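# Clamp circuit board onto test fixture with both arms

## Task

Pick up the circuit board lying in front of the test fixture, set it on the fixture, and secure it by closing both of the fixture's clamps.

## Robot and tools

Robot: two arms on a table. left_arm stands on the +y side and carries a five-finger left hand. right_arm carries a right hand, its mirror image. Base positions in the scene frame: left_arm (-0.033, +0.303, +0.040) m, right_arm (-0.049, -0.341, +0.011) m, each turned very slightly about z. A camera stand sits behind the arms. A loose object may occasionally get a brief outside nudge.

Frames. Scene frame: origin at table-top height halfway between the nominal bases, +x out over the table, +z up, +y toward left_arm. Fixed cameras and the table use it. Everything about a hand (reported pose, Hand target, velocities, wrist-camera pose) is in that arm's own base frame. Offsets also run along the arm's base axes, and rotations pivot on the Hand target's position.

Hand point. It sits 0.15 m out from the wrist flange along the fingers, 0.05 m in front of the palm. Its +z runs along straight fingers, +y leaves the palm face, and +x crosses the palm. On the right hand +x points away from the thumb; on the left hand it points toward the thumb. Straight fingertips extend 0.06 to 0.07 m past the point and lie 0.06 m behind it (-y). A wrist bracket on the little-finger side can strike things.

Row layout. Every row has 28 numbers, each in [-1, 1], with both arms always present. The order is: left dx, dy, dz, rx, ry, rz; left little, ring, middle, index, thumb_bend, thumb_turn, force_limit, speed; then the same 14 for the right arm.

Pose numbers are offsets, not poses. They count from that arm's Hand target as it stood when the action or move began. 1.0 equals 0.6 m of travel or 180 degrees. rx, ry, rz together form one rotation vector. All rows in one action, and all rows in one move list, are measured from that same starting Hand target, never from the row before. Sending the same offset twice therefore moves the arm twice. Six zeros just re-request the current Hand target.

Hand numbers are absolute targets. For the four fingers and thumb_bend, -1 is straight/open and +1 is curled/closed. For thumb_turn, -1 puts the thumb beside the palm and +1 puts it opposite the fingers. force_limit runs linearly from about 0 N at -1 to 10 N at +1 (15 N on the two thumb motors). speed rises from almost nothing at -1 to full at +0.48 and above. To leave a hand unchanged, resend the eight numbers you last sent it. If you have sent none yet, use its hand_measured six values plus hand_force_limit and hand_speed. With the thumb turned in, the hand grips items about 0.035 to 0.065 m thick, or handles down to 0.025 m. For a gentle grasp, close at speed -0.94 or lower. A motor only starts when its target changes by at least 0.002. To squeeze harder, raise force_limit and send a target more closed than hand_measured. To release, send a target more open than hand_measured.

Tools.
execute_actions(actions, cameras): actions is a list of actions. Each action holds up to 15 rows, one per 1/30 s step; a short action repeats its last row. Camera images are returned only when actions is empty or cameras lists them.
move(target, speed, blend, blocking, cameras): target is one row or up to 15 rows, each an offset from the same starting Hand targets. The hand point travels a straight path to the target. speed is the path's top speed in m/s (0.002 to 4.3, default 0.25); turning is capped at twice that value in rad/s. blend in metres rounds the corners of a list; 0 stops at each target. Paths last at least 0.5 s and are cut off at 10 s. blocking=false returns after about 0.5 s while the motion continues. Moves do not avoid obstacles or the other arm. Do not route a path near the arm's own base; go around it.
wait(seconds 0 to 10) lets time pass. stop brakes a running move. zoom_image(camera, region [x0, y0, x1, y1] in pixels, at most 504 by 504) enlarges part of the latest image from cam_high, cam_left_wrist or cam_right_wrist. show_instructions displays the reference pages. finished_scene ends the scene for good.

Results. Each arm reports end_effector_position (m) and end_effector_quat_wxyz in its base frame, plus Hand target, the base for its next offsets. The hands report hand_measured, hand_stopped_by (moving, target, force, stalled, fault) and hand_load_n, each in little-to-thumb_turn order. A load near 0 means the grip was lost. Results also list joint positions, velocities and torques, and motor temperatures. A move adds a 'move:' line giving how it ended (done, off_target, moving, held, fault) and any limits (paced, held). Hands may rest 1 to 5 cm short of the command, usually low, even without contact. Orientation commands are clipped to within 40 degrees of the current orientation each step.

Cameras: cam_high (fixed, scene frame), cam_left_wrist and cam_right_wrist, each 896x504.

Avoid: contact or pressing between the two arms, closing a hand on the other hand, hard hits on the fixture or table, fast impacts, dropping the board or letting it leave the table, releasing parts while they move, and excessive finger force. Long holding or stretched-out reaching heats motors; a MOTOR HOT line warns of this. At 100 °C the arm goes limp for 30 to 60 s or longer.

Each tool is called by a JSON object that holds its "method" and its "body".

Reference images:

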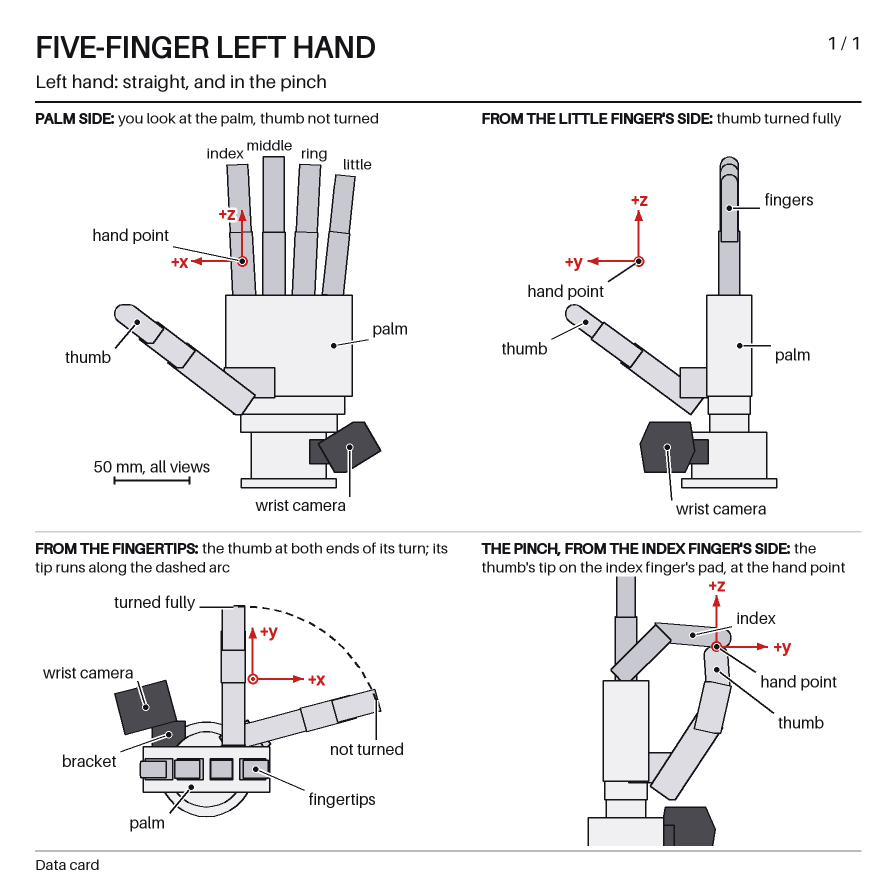

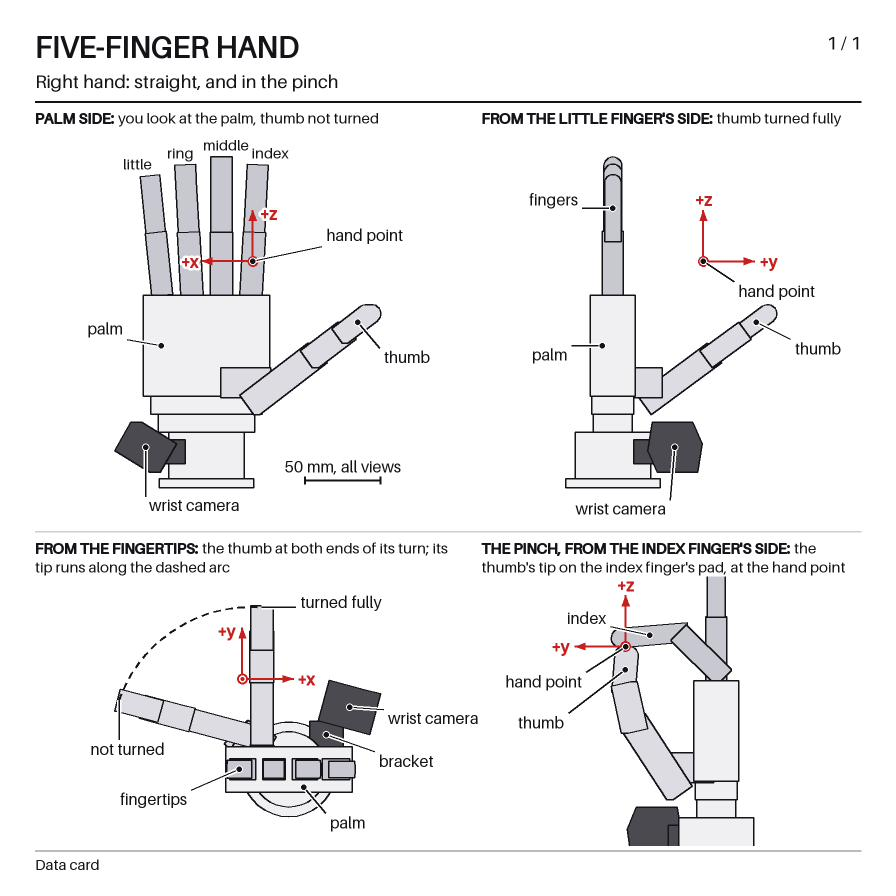

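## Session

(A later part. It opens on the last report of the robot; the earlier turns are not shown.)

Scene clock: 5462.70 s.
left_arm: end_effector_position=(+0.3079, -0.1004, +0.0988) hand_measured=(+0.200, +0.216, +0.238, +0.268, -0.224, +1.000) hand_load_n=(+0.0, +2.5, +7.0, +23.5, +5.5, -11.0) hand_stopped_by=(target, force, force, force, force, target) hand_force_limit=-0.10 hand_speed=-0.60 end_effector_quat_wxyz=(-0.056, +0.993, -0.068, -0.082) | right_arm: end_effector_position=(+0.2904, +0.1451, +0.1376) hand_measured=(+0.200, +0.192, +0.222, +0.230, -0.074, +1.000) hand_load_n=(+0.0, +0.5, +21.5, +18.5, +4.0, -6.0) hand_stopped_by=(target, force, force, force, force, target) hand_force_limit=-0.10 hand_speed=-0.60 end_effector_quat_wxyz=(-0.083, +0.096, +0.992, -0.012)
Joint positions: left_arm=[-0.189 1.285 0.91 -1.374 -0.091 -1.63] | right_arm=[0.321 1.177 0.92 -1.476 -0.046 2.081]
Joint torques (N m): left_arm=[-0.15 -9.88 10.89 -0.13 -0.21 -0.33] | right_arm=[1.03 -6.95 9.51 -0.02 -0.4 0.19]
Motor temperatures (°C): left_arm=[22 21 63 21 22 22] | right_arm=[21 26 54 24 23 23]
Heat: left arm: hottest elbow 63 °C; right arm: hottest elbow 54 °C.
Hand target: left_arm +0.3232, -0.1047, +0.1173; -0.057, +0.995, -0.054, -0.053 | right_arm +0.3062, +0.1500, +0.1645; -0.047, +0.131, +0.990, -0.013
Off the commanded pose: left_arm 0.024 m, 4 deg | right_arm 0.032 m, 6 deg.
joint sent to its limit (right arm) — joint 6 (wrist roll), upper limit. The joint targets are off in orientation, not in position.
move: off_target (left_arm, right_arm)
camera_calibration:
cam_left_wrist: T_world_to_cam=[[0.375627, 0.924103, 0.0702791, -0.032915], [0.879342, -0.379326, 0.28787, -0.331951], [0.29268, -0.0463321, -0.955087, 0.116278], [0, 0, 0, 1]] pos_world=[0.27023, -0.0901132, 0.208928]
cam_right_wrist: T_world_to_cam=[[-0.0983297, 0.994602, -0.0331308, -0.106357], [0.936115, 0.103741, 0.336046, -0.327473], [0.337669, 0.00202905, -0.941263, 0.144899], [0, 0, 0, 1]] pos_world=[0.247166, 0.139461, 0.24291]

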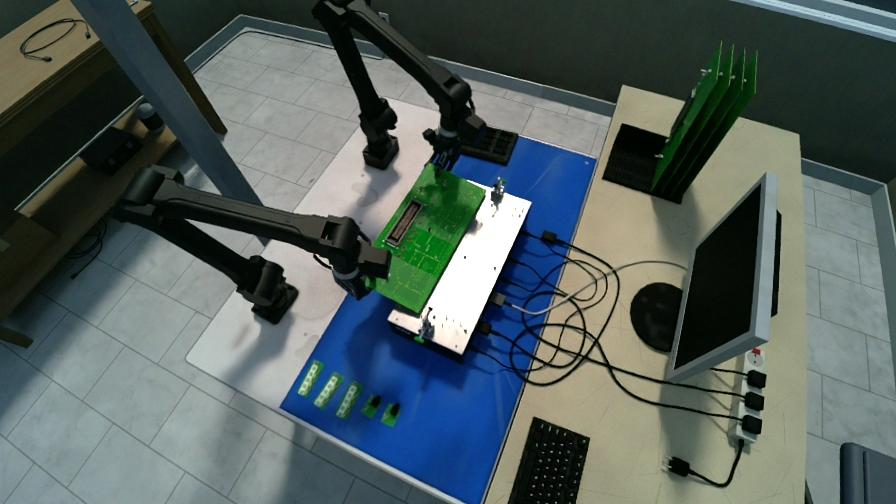

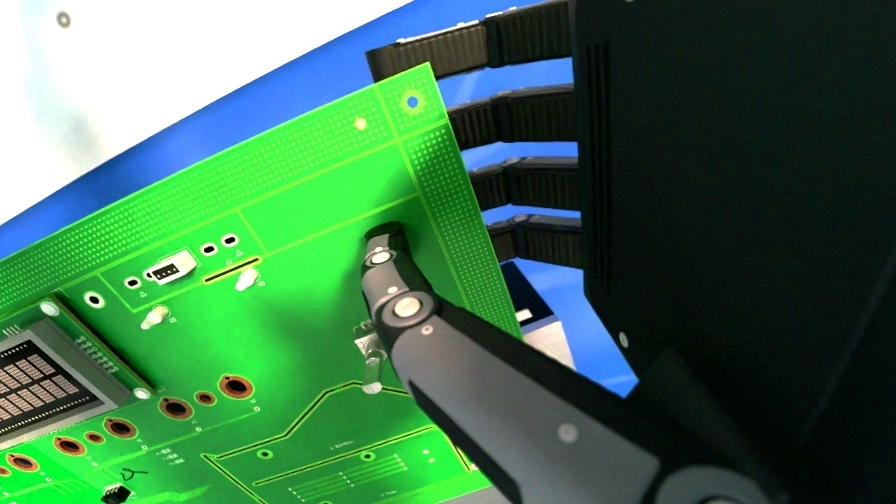

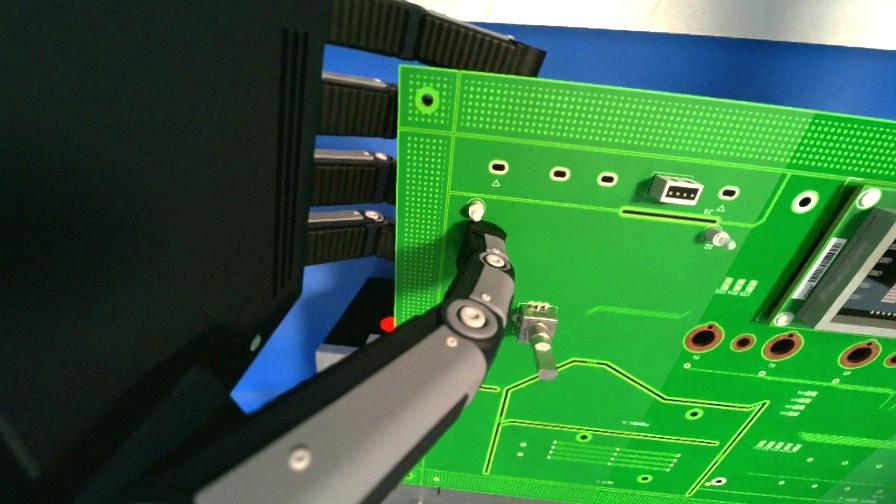

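{"method": "move", "body": {"target": [0.1083,0.004,0.0167,0,0,-0.005,0.2,0.62,0.62,0.62,0.35,1,-0.1,-0.6,0.1167,0.005,0.0167,0,0,0.024,0.2,0.6,0.6,0.6,0.35,1,-0.1,-0.6], "speed": 0.06, "cameras": ["all"]}}

{"method": "zoom_image", "body": {"camera": "cam_high", "region": [460, 150, 530, 210]}}

{"method": "zoom_image", "body": {"camera": "cam_high", "region": [390, 270, 470, 350]}}

Scene clock: 5515.83 s.
left_arm: end_effector_position=(+0.3278, -0.1022, +0.1077) hand_measured=(+0.200, +0.216, +0.238, +0.268, -0.224, +1.000) hand_load_n=(+0.0, +7.5, +8.0, +18.5, +10.5, -6.0) hand_stopped_by=(target, force, force, force, force, target) hand_force_limit=-0.10 hand_speed=-0.60 end_effector_quat_wxyz=(-0.056, +0.989, -0.081, -0.113) | right_arm: end_effector_position=(+0.3272, +0.1437, +0.1431) hand_measured=(+0.200, +0.192, +0.222, +0.230, -0.074, +1.000) hand_load_n=(+0.0, +3.0, +13.5, +21.0, +3.5, -7.0) hand_stopped_by=(target, force, force, force, force, target) hand_force_limit=-0.10 hand_speed=-0.60 end_effector_quat_wxyz=(-0.104, +0.072, +0.991, -0.035)
Joint positions: left_arm=[-0.179 1.378 1.018 -1.448 -0.09 -1.598] | right_arm=[0.294 1.315 1.055 -1.53 -0.01 2.009]
Joint torques (N m): left_arm=[2.49 -7.3 16.36 2.18 -0.57 -0.13] | right_arm=[0.44 -6.48 12.62 1.46 -0.12 0.39]
Motor temperatures (°C): left_arm=[22 22 63 20 22 23] | right_arm=[21 26 59 24 22 23]
Heat: left arm: hottest elbow 63 °C; right arm: hottest elbow 59 °C.
Hand target: left_arm +0.3883, -0.1023, +0.1275; -0.058, +0.995, -0.062, -0.053 | right_arm +0.3763, +0.1529, +0.1746; -0.046, +0.094, +0.994, -0.015
Off the commanded pose: left_arm 0.063 m, 7 deg | right_arm 0.059 m, 7 deg.
move: off_target (left_arm, right_arm)
camera_calibration:
cam_left_wrist: T_world_to_cam=[[0.399158, 0.915549, 0.0494335, -0.0457111], [0.887433, -0.39933, 0.230213, -0.351141], [0.230512, -0.0480226, -0.971884, 0.140911], [0, 0, 0, 1]] pos_world=[0.297379, -0.0916036, 0.220046]
cam_right_wrist: T_world_to_cam=[[-0.150005, 0.98654, -0.0650951, -0.0785118], [0.943746, 0.162501, 0.287989, -0.367627], [0.294691, -0.0182333, -0.955419, 0.156605], [0, 0, 0, 1]] pos_world=[0.289019, 0.14005, 0.250385]

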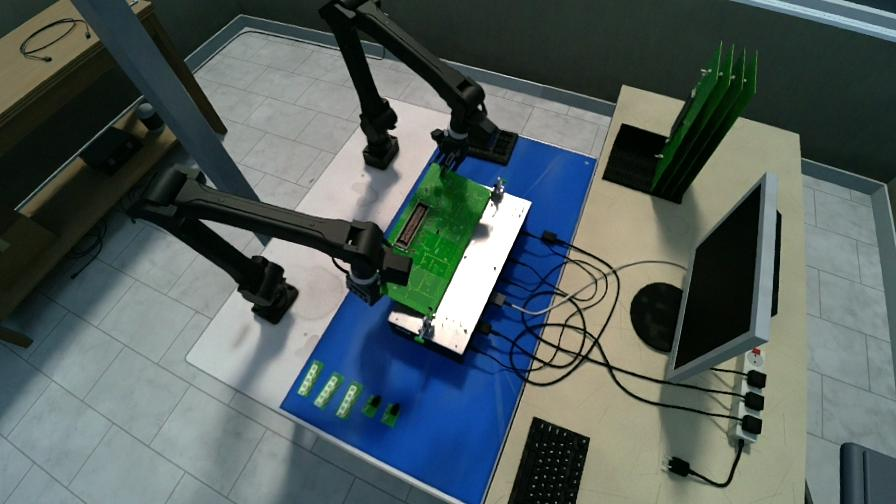

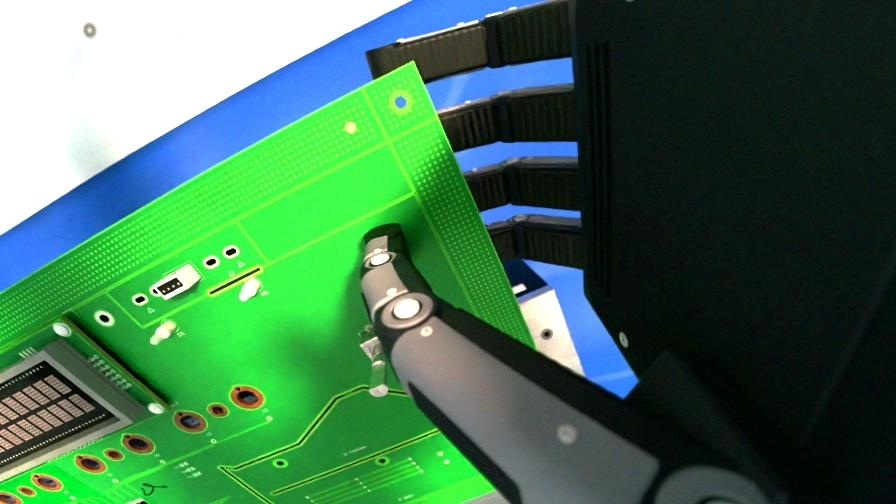

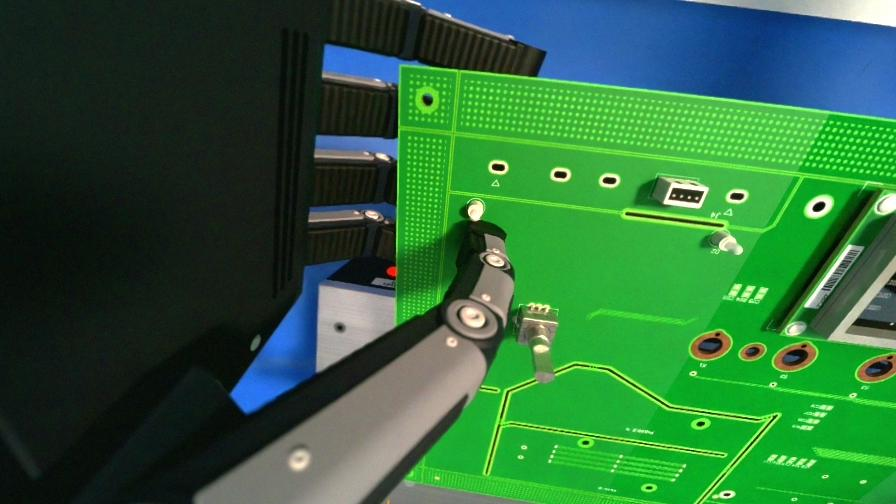

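Scaled by 7.200.

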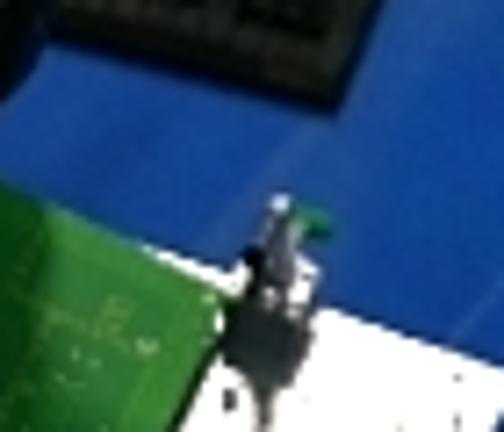

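Scaled by 6.300.

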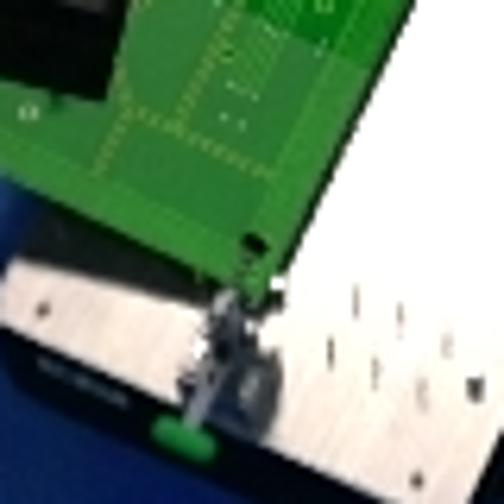

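{"method": "move", "body": {"target": [-0.097,0,0.021,0,-0.0167,0,0.2,0.62,0.62,0.62,0.35,1,-0.1,-0.6,-0.085,0,0.027,0,-0.0167,0,0.2,0.6,0.6,0.6,0.35,1,-0.1,-0.6], "speed": 0.06, "cameras": ["all"]}}

{"method": "zoom_image", "body": {"camera": "cam_high", "region": [460, 150, 530, 210]}}

{"method": "zoom_image", "body": {"camera": "cam_high", "region": [390, 270, 470, 350]}}

Scene clock: 5540.00 s.
left_arm: end_effector_position=(+0.3246, -0.0990, +0.1337) hand_measured=(+0.200, +0.216, +0.238, +0.268, -0.224, +1.000) hand_load_n=(+0.0, +4.5, +8.0, +22.0, +9.5, -7.5) hand_stopped_by=(target, force, force, force, force, target) hand_force_limit=-0.10 hand_speed=-0.60 end_effector_quat_wxyz=(-0.055, +0.995, -0.076, -0.042) | right_arm: end_effector_position=(+0.3215, +0.1483, +0.1802) hand_measured=(+0.200, +0.192, +0.222, +0.228, -0.074, +1.000) hand_load_n=(+0.0, +1.0, +19.5, +19.5, +3.5, -6.0) hand_stopped_by=(target, force, force, force, force, target) hand_force_limit=-0.10 hand_speed=-0.60 end_effector_quat_wxyz=(-0.038, +0.083, +0.996, -0.021)
Joint positions: left_arm=[-0.179 1.239 0.969 -1.397 -0.101 -1.603] | right_arm=[0.33 1.184 1.041 -1.514 0.008 2.067]
Joint torques (N m): left_arm=[-0.56 -8.76 8.96 0.47 -0.31 -0.4] | right_arm=[2.14 -7.24 6.74 0.79 -0.4 0.31]
Motor temperatures (°C): left_arm=[22 22 70 21 22 22] | right_arm=[21 26 67 24 22 23]
Heat: left arm: hottest elbow 70 °C; right arm: hottest elbow 67 °C.
Hand target: left_arm +0.3301, -0.1023, +0.1400; -0.060, +0.996, -0.060, -0.027 | right_arm +0.3252, +0.1529, +0.1908; -0.020, +0.094, +0.995, -0.013
Off the commanded pose: left_arm 0.009 m, 3 deg | right_arm 0.012 m, 3 deg.
joint sent to its limit (right arm) — joint 6 (wrist roll), upper limit. The joint targets still meet the commanded pose.
move: off_target (left_arm, right_arm)
camera_calibration:
cam_left_wrist: T_world_to_cam=[[0.386339, 0.917626, 0.0932967, -0.0501485], [0.846711, -0.392952, 0.358705, -0.356414], [0.365819, -0.0595866, -0.928777, 0.116265], [0, 0, 0, 1]] pos_world=[0.278622, -0.0871083, 0.24051]
cam_right_wrist: T_world_to_cam=[[-0.122049, 0.990197, -0.0679265, -0.0905488], [0.899591, 0.139276, 0.413931, -0.378874], [0.419334, -0.0105864, -0.90777, 0.144005], [0, 0, 0, 1]] pos_world=[0.269394, 0.143954, 0.281401]

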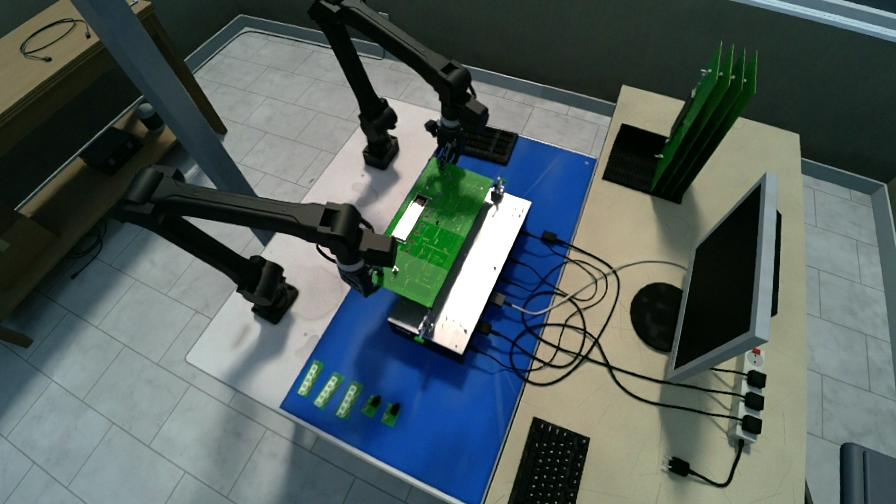

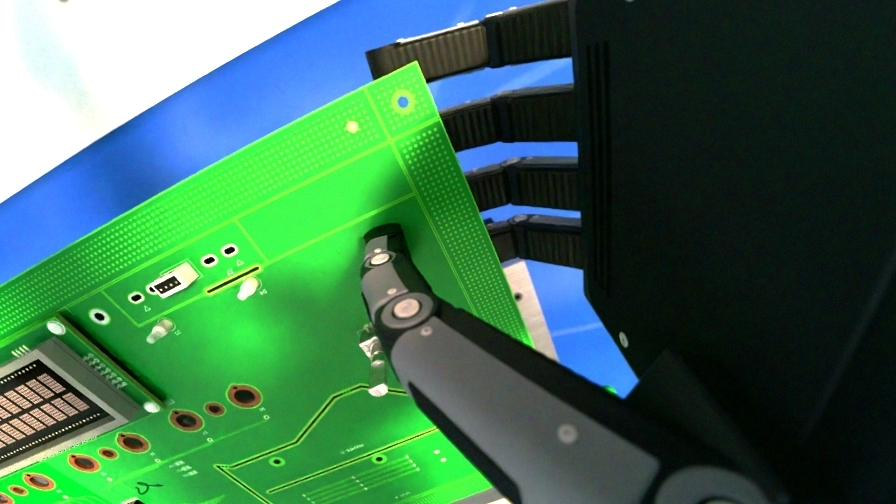

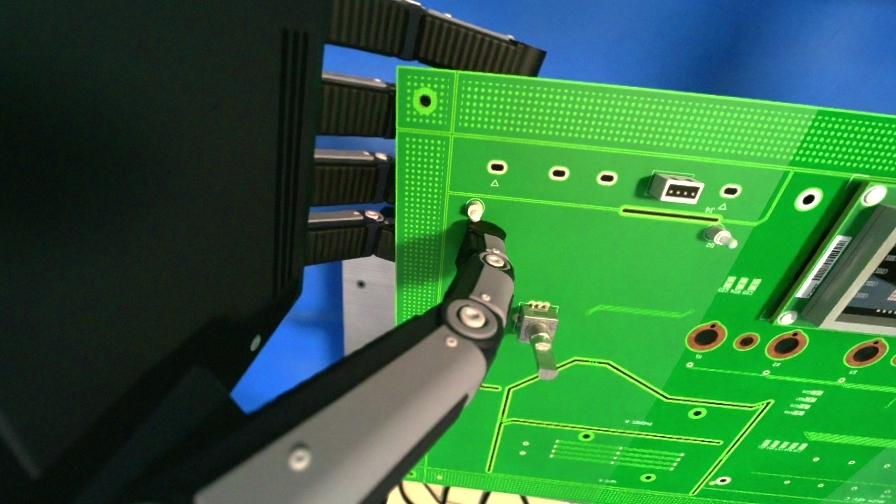

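Scaled by 7.200.

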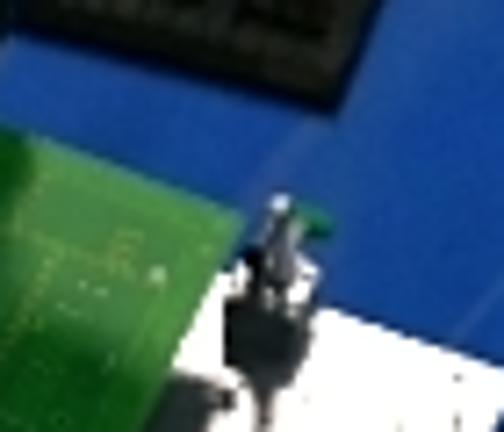

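Scaled by 6.300.

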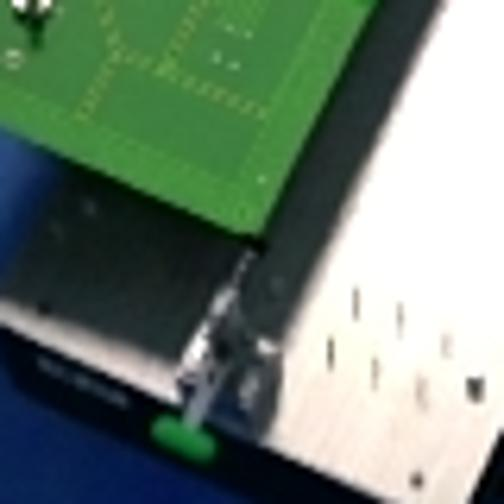

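{"method": "move", "body": {"target": [[-0.038,-0.01,0,0,0,-0.009,0.2,0.62,0.62,0.62,0.35,1,-0.1,-0.6,-0.053,-0.01,0,0,0,-0.009,0.2,0.6,0.6,0.6,0.35,1,-0.1,-0.6],[-0.038,-0.01,-0.053,0,0,-0.009,0.2,0.62,0.62,0.62,0.35,1,-0.1,-0.6,-0.053,-0.01,-0.053,0,0,-0.009,0.2,0.6,0.6,0.6,0.35,1,-0.1,-0.6]], "speed": 0.06, "cameras": ["cam_high"]}}

{"method": "zoom_image", "body": {"camera": "cam_high", "region": [460, 150, 530, 210]}}

{"method": "zoom_image", "body": {"camera": "cam_high", "region": [390, 270, 470, 350]}}

Scene clock: 5569.03 s.
left_arm: end_effector_position=(+0.3000, -0.1054, +0.1081) hand_measured=(+0.200, +0.216, +0.238, +0.268, -0.224, +1.000) hand_load_n=(+0.0, +2.5, +7.0, +23.0, +9.5, -6.5) hand_stopped_by=(target, force, force, force, force, target) hand_force_limit=-0.10 hand_speed=-0.60 end_effector_quat_wxyz=(-0.055, +0.994, -0.083, -0.033) | right_arm: end_effector_position=(+0.2897, +0.1408, +0.1529) hand_measured=(+0.200, +0.192, +0.222, +0.228, -0.074, +1.000) hand_load_n=(+0.0, +0.5, +22.0, +17.5, +3.0, -6.0) hand_stopped_by=(target, force, force, force, force, target) hand_force_limit=-0.10 hand_speed=-0.60 end_effector_quat_wxyz=(-0.036, +0.090, +0.995, -0.012)
Joint positions: left_arm=[-0.214 1.185 0.855 -1.32 -0.1 -1.621] | right_arm=[0.333 1.096 0.901 -1.451 -0.008 2.083]
Joint torques (N m): left_arm=[-0.32 -6.18 9.13 0.68 -0.39 -0.28] | right_arm=[2.02 -4.84 6.61 0.9 -0.55 0.17]
Motor temperatures (°C): left_arm=[22 22 61 20 22 23] | right_arm=[21 27 56 24 22 23]
Heat: left arm: hottest elbow 61 °C; right arm: hottest elbow 56 °C.
Hand target: left_arm +0.3072, -0.1082, +0.1081; -0.060, +0.995, -0.074, -0.026 | right_arm +0.2934, +0.1470, +0.1591; -0.020, +0.108, +0.994, -0.012
Off the commanded pose: left_arm 0.008 m, 1 deg | right_arm 0.009 m, 3 deg.
joint sent to its limit (right arm) — joint 6 (wrist roll), upper limit. The joint targets still meet the commanded pose.
move: off_target (right_arm)
Images, in order (width x height): cam_high 896x504.

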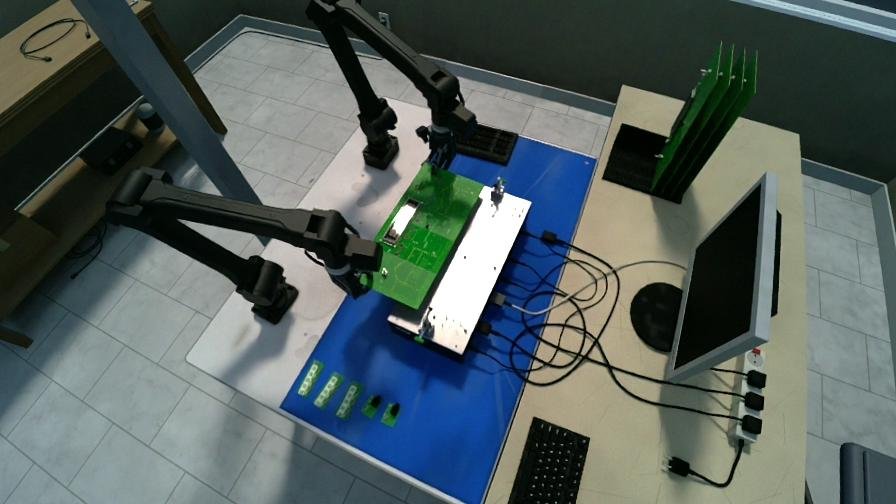

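Scaled by 7.200.

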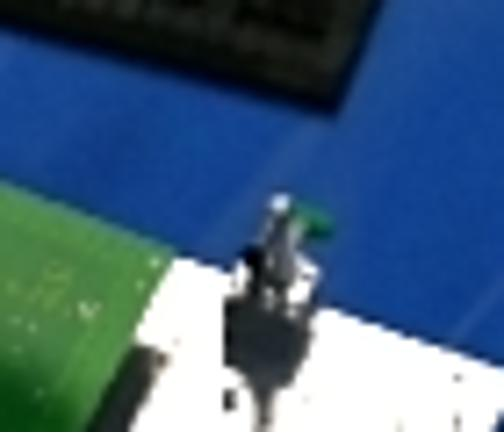

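Scaled by 6.300.

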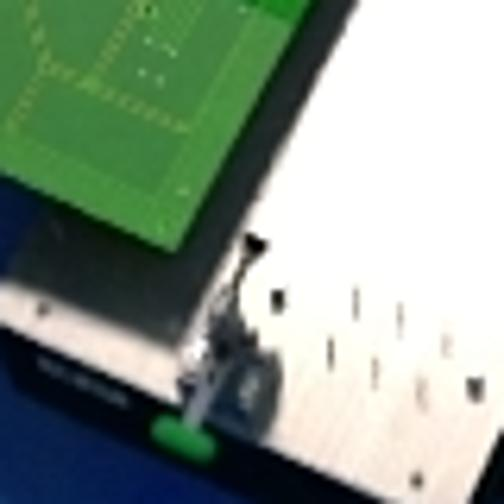

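{"method": "move", "body": {"target": [[0,0.004,-0.02,0,0,0,0.2,0.62,0.62,0.62,0.35,1,-0.1,-0.6,0,0.004,-0.023,0,0,0,0.2,0.6,0.6,0.6,0.35,1,-0.1,-0.6],[0.075,0.006,-0.013,0,0,0,0.2,0.62,0.62,0.62,0.35,1,-0.1,-0.6,0.075,0.006,-0.023,0,0,0.01,0.2,0.6,0.6,0.6,0.35,1,-0.1,-0.6]], "speed": 0.05, "cameras": ["cam_high"]}}

{"method": "zoom_image", "body": {"camera": "cam_high", "region": [460, 150, 530, 210]}}

{"method": "zoom_image", "body": {"camera": "cam_high", "region": [390, 270, 470, 350]}}

Scene clock: 5578.13 s.
left_arm: end_effector_position=(+0.3091, -0.1035, +0.0862) hand_measured=(+0.200, +0.216, +0.238, +0.268, -0.224, +1.000) hand_load_n=(+2.5, +12.5, +8.5, +13.0, +10.0, -8.5) hand_stopped_by=(target, force, force, force, force, target) hand_force_limit=-0.10 hand_speed=-0.60 end_effector_quat_wxyz=(-0.058, +0.992, -0.089, -0.062) | right_arm: end_effector_position=(+0.2972, +0.1423, +0.1242) hand_measured=(+0.200, +0.192, +0.222, +0.230, -0.074, +1.000) hand_load_n=(+1.5, +8.5, +18.0, +9.5, +3.0, -7.0) hand_stopped_by=(target, force, force, force, force, target) hand_force_limit=-0.10 hand_speed=-0.60 end_effector_quat_wxyz=(-0.059, +0.085, +0.994, -0.026)
Joint positions: left_arm=[-0.2 1.279 0.871 -1.299 -0.101 -1.599] | right_arm=[0.333 1.179 0.89 -1.409 0 2.074]
Joint torques (N m): left_arm=[2.02 -5.36 14.37 1.43 -0.47 -0.11] | right_arm=[0.21 -2.61 11.51 1.54 0.11 0.12]
Motor temperatures (°C): left_arm=[22 22 61 20 22 23] | right_arm=[21 27 55 24 23 23]
Heat: left arm: hottest elbow 61 °C; right arm: hottest elbow 55 °C.
Hand target: left_arm +0.3522, -0.1047, +0.1004; -0.060, +0.995, -0.074, -0.026 | right_arm +0.3385, +0.1505, +0.1452; -0.020, +0.092, +0.995, -0.013
Off the commanded pose: left_arm 0.045 m, 4 deg | right_arm 0.047 m, 5 deg.
move: off_target (left_arm, right_arm)
Images, in order (width x height): cam_high 896x504.

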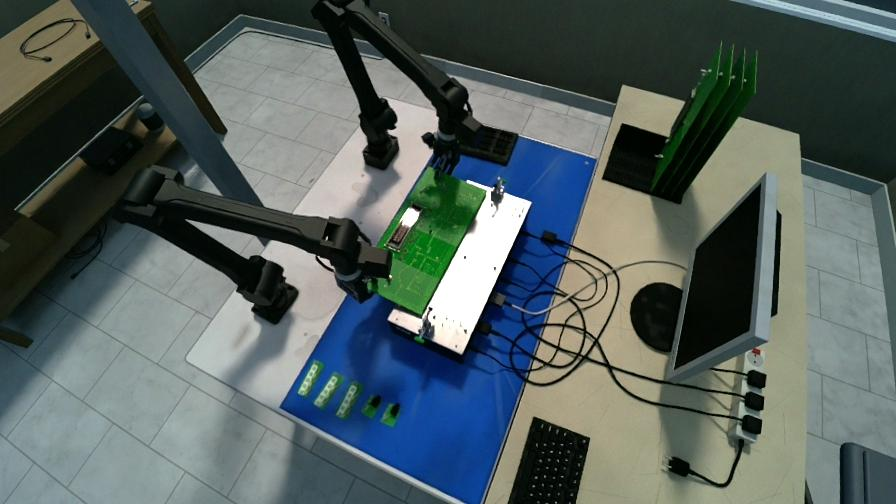

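Scaled by 7.200.

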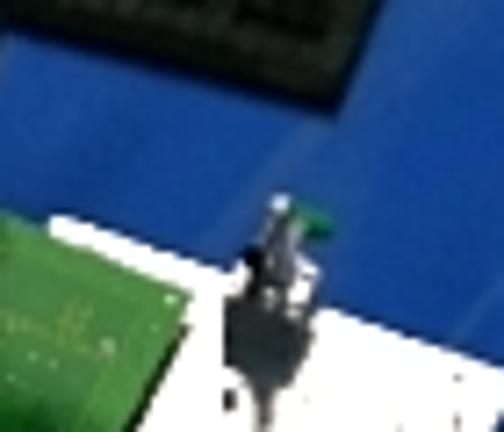

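Scaled by 6.300.

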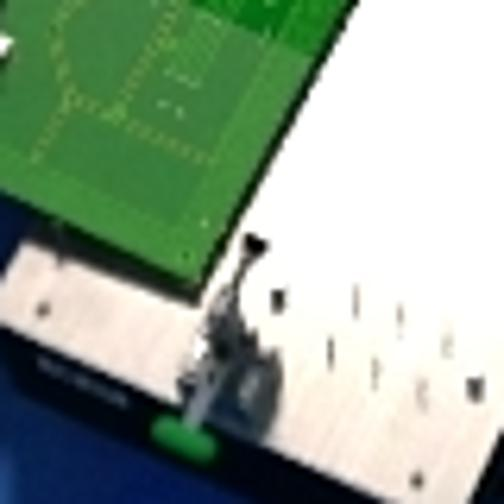

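{"method": "move", "body": {"target": [[-0.017,0,0.035,0,0,0,0.2,0.62,0.62,0.62,0.35,1,-0.1,-0.6,-0.017,0,0.035,0,0,0,0.2,0.6,0.6,0.6,0.35,1,-0.1,-0.6],[0.078,0.007,0.035,0,0,0,0.2,0.62,0.62,0.62,0.35,1,-0.1,-0.6,0.078,0.007,0.035,0,0,0,0.2,0.6,0.6,0.6,0.35,1,-0.1,-0.6]], "speed": 0.06, "cameras": ["cam_high"]}}

{"method": "zoom_image", "body": {"camera": "cam_high", "region": [460, 150, 530, 210]}}

{"method": "zoom_image", "body": {"camera": "cam_high", "region": [390, 270, 470, 350]}}

Scene clock: 5592.87 s.
left_arm: end_effector_position=(+0.3145, -0.1030, +0.1012) hand_measured=(+0.200, +0.216, +0.238, +0.268, -0.224, +1.000) hand_load_n=(+1.0, +9.5, +8.5, +15.5, +12.0, -8.5) hand_stopped_by=(target, force, force, force, force, target) hand_force_limit=-0.10 hand_speed=-0.60 end_effector_quat_wxyz=(-0.051, +0.985, -0.122, -0.108) | right_arm: end_effector_position=(+0.3016, +0.1433, +0.1393) hand_measured=(+0.200, +0.192, +0.222, +0.230, -0.074, +1.000) hand_load_n=(+0.5, +7.0, +16.5, +13.0, +0.0, -9.0) hand_stopped_by=(target, force, force, force, force, target) hand_force_limit=-0.10 hand_speed=-0.60 end_effector_quat_wxyz=(-0.106, +0.060, +0.992, -0.036)
Joint positions: left_arm=[-0.181 1.354 0.974 -1.414 -0.089 -1.516] | right_arm=[0.314 1.258 0.994 -1.531 -0.011 2.005]
Joint torques (N m): left_arm=[3.55 -6.36 17.92 3.52 -0.85 -0.57] | right_arm=[-0.97 -2.96 14.38 3.66 0.5 0.45]
Motor temperatures (°C): left_arm=[22 21 66 21 22 22] | right_arm=[21 26 56 24 23 23]
Heat: left arm: hottest elbow 66 °C; right arm: hottest elbow 56 °C.
Hand target: left_arm +0.3991, -0.1005, +0.1214; -0.060, +0.995, -0.074, -0.026 | right_arm +0.3853, +0.1548, +0.1663; -0.020, +0.092, +0.995, -0.012
Off the commanded pose: left_arm 0.087 m, 11 deg | right_arm 0.089 m, 11 deg.
move: off_target (left_arm, right_arm)
Images, in order (width x height): cam_high 896x504.

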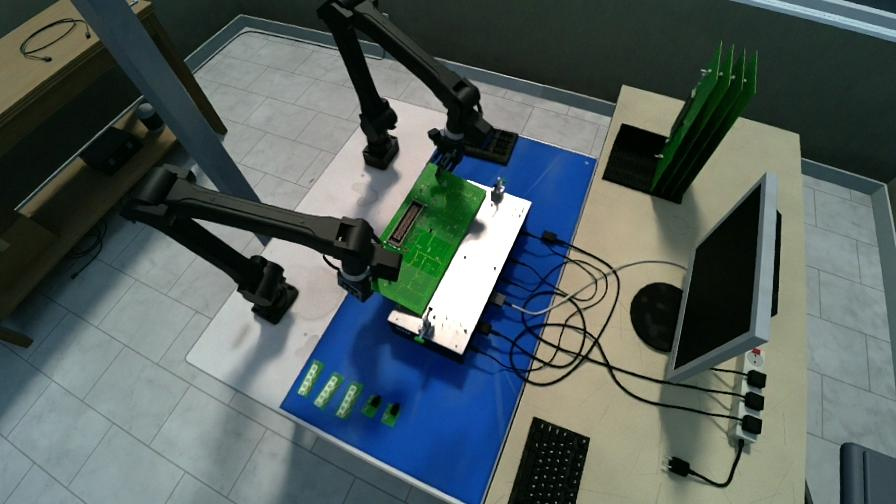

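Scaled by 7.200.

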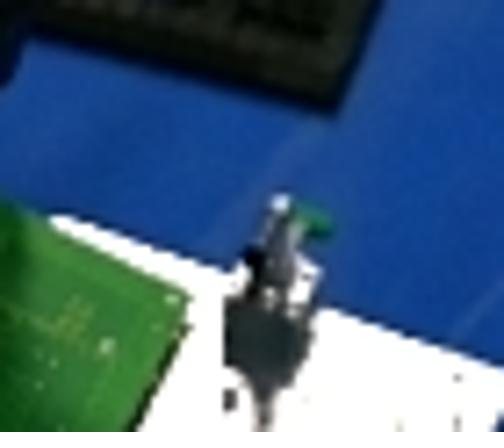

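Scaled by 6.300.

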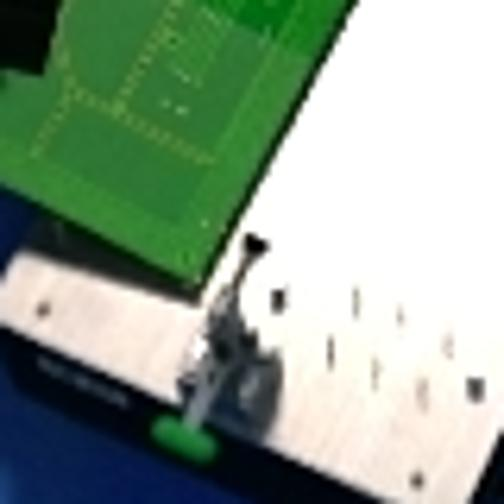

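{"method": "move", "body": {"target": [[-0.165,0,0.0,0,0,0,0.2,0.62,0.62,0.62,0.35,1,-0.1,-0.6,-0.165,0,0.0,0,0,0,0.2,0.6,0.6,0.6,0.35,1,-0.1,-0.6],[-0.165,0,0.02,0,0,0,0.2,0.62,0.62,0.62,0.35,1,-0.1,-0.6,-0.165,0,0.02,0,0,0,0.2,0.6,0.6,0.6,0.35,1,-0.1,-0.6]], "speed": 0.08, "cameras": ["cam_high"]}}

{"method": "zoom_image", "body": {"camera": "cam_high", "region": [460, 150, 530, 210]}}

{"method": "zoom_image", "body": {"camera": "cam_high", "region": [390, 270, 470, 350]}}

Scene clock: 5609.17 s.
left_arm: end_effector_position=(+0.2858, -0.0979, +0.1153) hand_measured=(+0.200, +0.216, +0.238, +0.268, -0.224, +1.000) hand_load_n=(+0.0, +4.5, +8.0, +20.5, +9.5, -9.5) hand_stopped_by=(target, force, force, force, force, target) hand_force_limit=-0.10 hand_speed=-0.60 end_effector_quat_wxyz=(-0.056, +0.992, -0.096, -0.052) | right_arm: end_effector_position=(+0.2789, +0.1483, +0.1563) hand_measured=(+0.200, +0.192, +0.222, +0.228, -0.074, +1.000) hand_load_n=(+0.0, +0.0, +20.5, +20.5, +1.5, -5.0) hand_stopped_by=(target, force, force, force, force, target) hand_force_limit=-0.10 hand_speed=-0.60 end_effector_quat_wxyz=(-0.047, +0.072, +0.996, -0.016)
Joint positions: left_arm=[-0.196 1.166 0.86 -1.379 -0.101 -1.58] | right_arm=[0.364 1.094 0.91 -1.485 -0.01 2.079]
Joint torques (N m): left_arm=[-0.03 -8.12 11.29 -0.23 -0.32 -0.46] | right_arm=[1.9 -6.12 8.64 0.08 -0.46 0.22]
Motor temperatures (°C): left_arm=[22 21 66 21 23 23] | right_arm=[21 26 68 24 23 23]
Heat: left arm: hottest elbow 66 °C; right arm: hottest elbow 68 °C.
Hand target: left_arm +0.3000, -0.1005, +0.1334; -0.060, +0.995, -0.075, -0.026 | right_arm +0.2862, +0.1547, +0.1782; -0.020, +0.093, +0.995, -0.013
Off the commanded pose: left_arm 0.023 m, 4 deg | right_arm 0.024 m, 4 deg.
joint sent to its limit (right arm) — joint 6 (wrist roll), upper limit. The joint targets still meet the commanded pose.
move: off_target (left_arm, right_arm)
Images, in order (width x height): cam_high 896x504.

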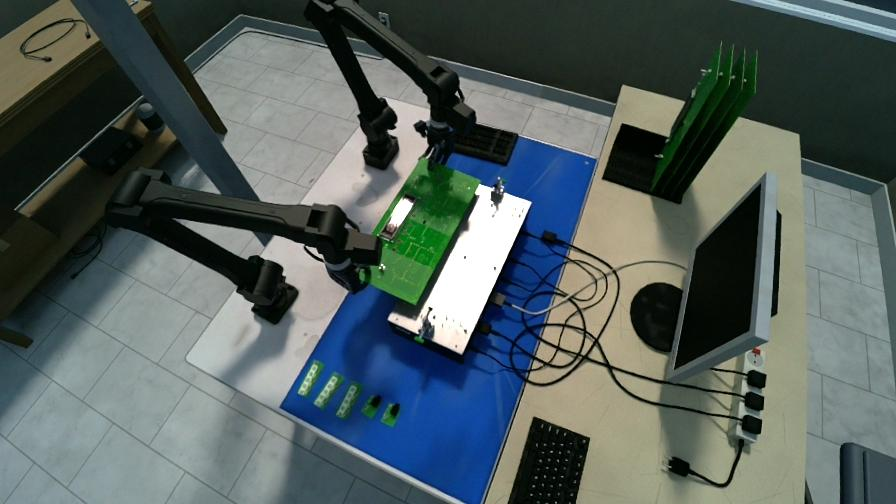

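Scaled by 7.200.

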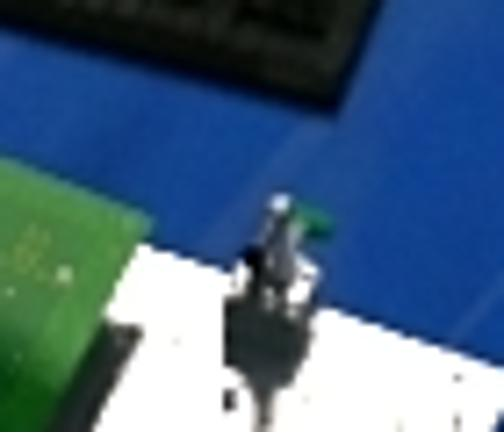

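Scaled by 6.300.

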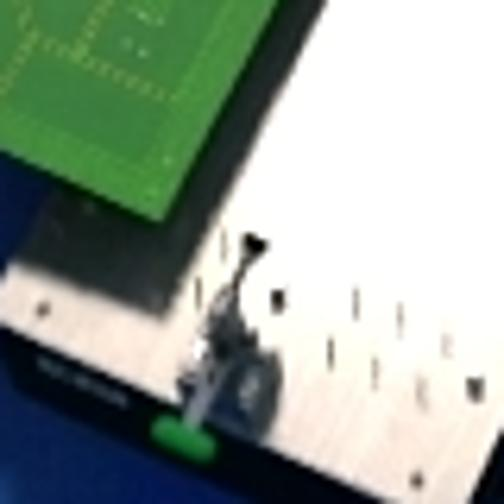

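{"method": "move", "body": {"target": [0.085,-0.004,-0.018,0,0,0,0.2,0.62,0.62,0.62,0.35,1,-0.1,-0.6,0.097,-0.004,-0.018,0,0,0,0.2,0.6,0.6,0.6,0.35,1,-0.1,-0.6], "speed": 0.06, "cameras": ["cam_high"]}}

{"method": "zoom_image", "body": {"camera": "cam_high", "region": [460, 150, 530, 210]}}

{"method": "zoom_image", "body": {"camera": "cam_high", "region": [390, 270, 470, 350]}}

Scene clock: 5616.47 s.
left_arm: end_effector_position=(+0.3217, -0.1021, +0.1037) hand_measured=(+0.200, +0.216, +0.238, +0.268, -0.224, +1.000) hand_load_n=(+0.0, +2.5, +7.0, +23.5, +7.5, -10.5) hand_stopped_by=(target, force, force, force, force, target) hand_force_limit=-0.10 hand_speed=-0.60 end_effector_quat_wxyz=(-0.062, +0.992, -0.095, -0.056) | right_arm: end_effector_position=(+0.3145, +0.1464, +0.1392) hand_measured=(+0.200, +0.192, +0.222, +0.228, -0.074, +1.000) hand_load_n=(+0.0, +2.5, +16.0, +19.5, +1.5, -5.5) hand_stopped_by=(target, force, force, force, force, target) hand_force_limit=-0.10 hand_speed=-0.60 end_effector_quat_wxyz=(-0.058, +0.074, +0.995, -0.028)
Joint positions: left_arm=[-0.194 1.286 0.928 -1.337 -0.112 -1.58] | right_arm=[0.327 1.22 0.963 -1.442 0.007 2.047]
Joint torques (N m): left_arm=[1.79 -7.71 13.15 0.43 -0.08 -0.25] | right_arm=[0.62 -6.12 10.81 0.72 -0.22 0.35]
Motor temperatures (°C): left_arm=[22 21 66 21 23 23] | right_arm=[21 26 67 24 23 23]
Heat: left arm: hottest elbow 66 °C; right arm: hottest elbow 67 °C.
Hand target: left_arm +0.3509, -0.1029, +0.1225; -0.060, +0.995, -0.074, -0.026 | right_arm +0.3444, +0.1523, +0.1674; -0.020, +0.092, +0.995, -0.013
Off the commanded pose: left_arm 0.035 m, 4 deg | right_arm 0.042 m, 5 deg.
move: off_target (left_arm, right_arm)
Images, in order (width x height): cam_high 896x504.

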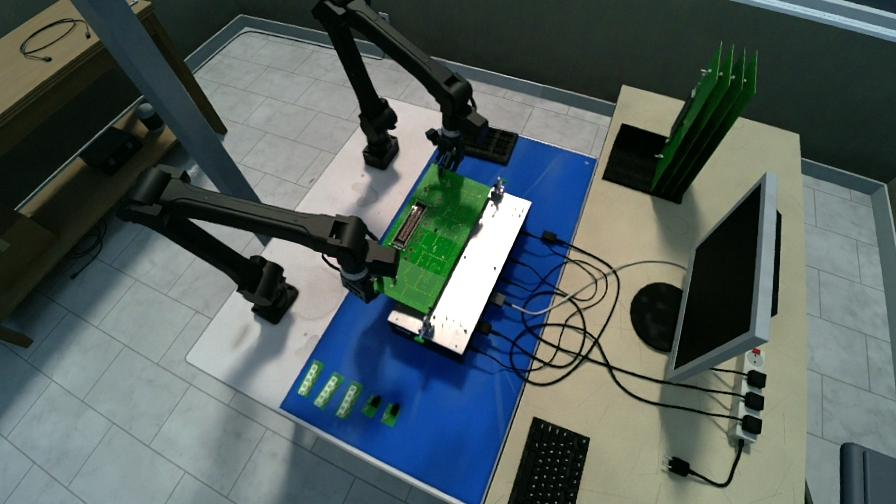

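Scaled by 7.200.

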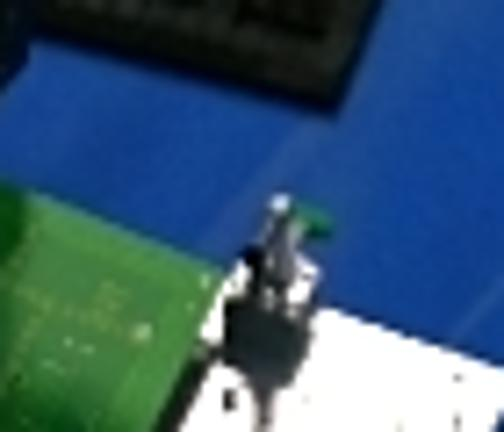

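Scaled by 6.300.

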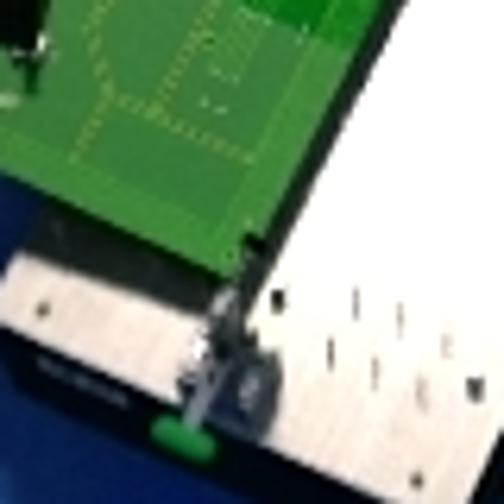

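{"method": "move", "body": {"target": [0.09,-0.002,0.007,0,0,-0.003,0.2,0.62,0.62,0.62,0.35,1,-0.1,-0.6,0.083,-0.002,0.007,0,0,0.012,0.2,0.6,0.6,0.6,0.35,1,-0.1,-0.6], "speed": 0.06, "cameras": ["cam_high"]}}

{"method": "zoom_image", "body": {"camera": "cam_high", "region": [460, 150, 530, 210]}}

{"method": "zoom_image", "body": {"camera": "cam_high", "region": [390, 270, 470, 350]}}

Scene clock: 5625.57 s.
left_arm: end_effector_position=(+0.3304, -0.1082, +0.1040) hand_measured=(+0.200, +0.216, +0.238, +0.268, -0.224, +1.000) hand_load_n=(+2.5, +10.5, +9.5, +14.0, +12.0, -8.5) hand_stopped_by=(target, force, force, force, force, target) hand_force_limit=-0.10 hand_speed=-0.60 end_effector_quat_wxyz=(-0.051, +0.987, -0.117, -0.099) | right_arm: end_effector_position=(+0.3531, +0.1425, +0.1370) hand_measured=(+0.200, +0.192, +0.222, +0.228, -0.074, +1.000) hand_load_n=(+0.0, +3.0, +12.0, +26.0, -0.5, -8.0) hand_stopped_by=(target, force, force, force, force, target) hand_force_limit=-0.10 hand_speed=-0.60 end_effector_quat_wxyz=(-0.071, +0.043, +0.996, -0.029)
Joint positions: left_arm=[-0.187 1.38 1.009 -1.405 -0.087 -1.53] | right_arm=[0.271 1.344 1.067 -1.447 0.012 1.929]
Joint torques (N m): left_arm=[3.43 -7.3 17.57 2.69 -0.99 -0.41] | right_arm=[1.14 -8.12 12.04 0.92 -0.36 0.59]
Motor temperatures (°C): left_arm=[22 21 68 21 23 23] | right_arm=[21 26 64 24 23 23]
Heat: left arm: hottest elbow 68 °C; right arm: hottest elbow 64 °C.
Hand target: left_arm +0.4051, -0.1040, +0.1270; -0.060, +0.995, -0.079, -0.025 | right_arm +0.3942, +0.1512, +0.1717; -0.020, +0.074, +0.997, -0.013
Off the commanded pose: left_arm 0.078 m, 10 deg | right_arm 0.054 m, 7 deg.
move: off_target (left_arm, right_arm)
Images, in order (width x height): cam_high 896x504.

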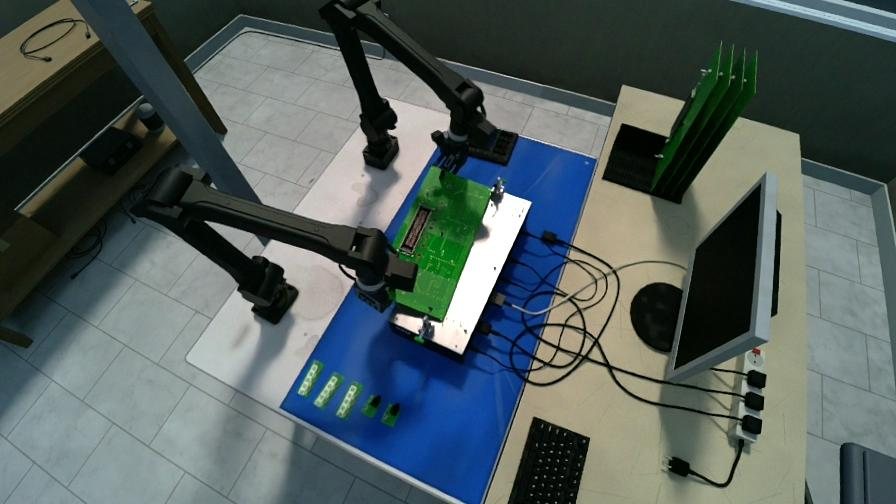

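Scaled by 7.200.

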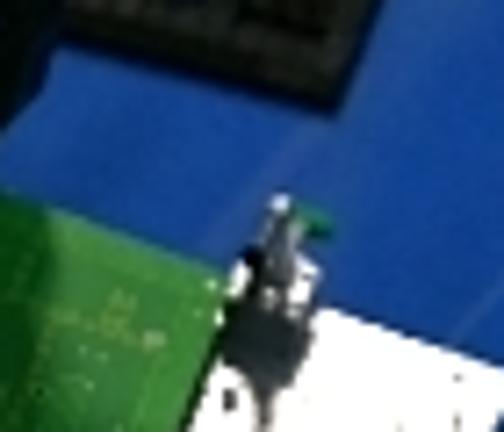

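Scaled by 6.300.

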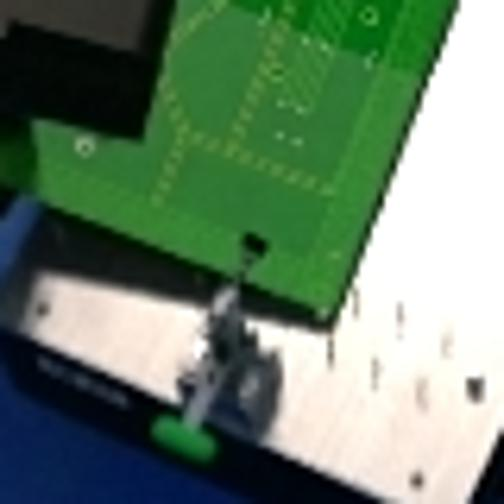

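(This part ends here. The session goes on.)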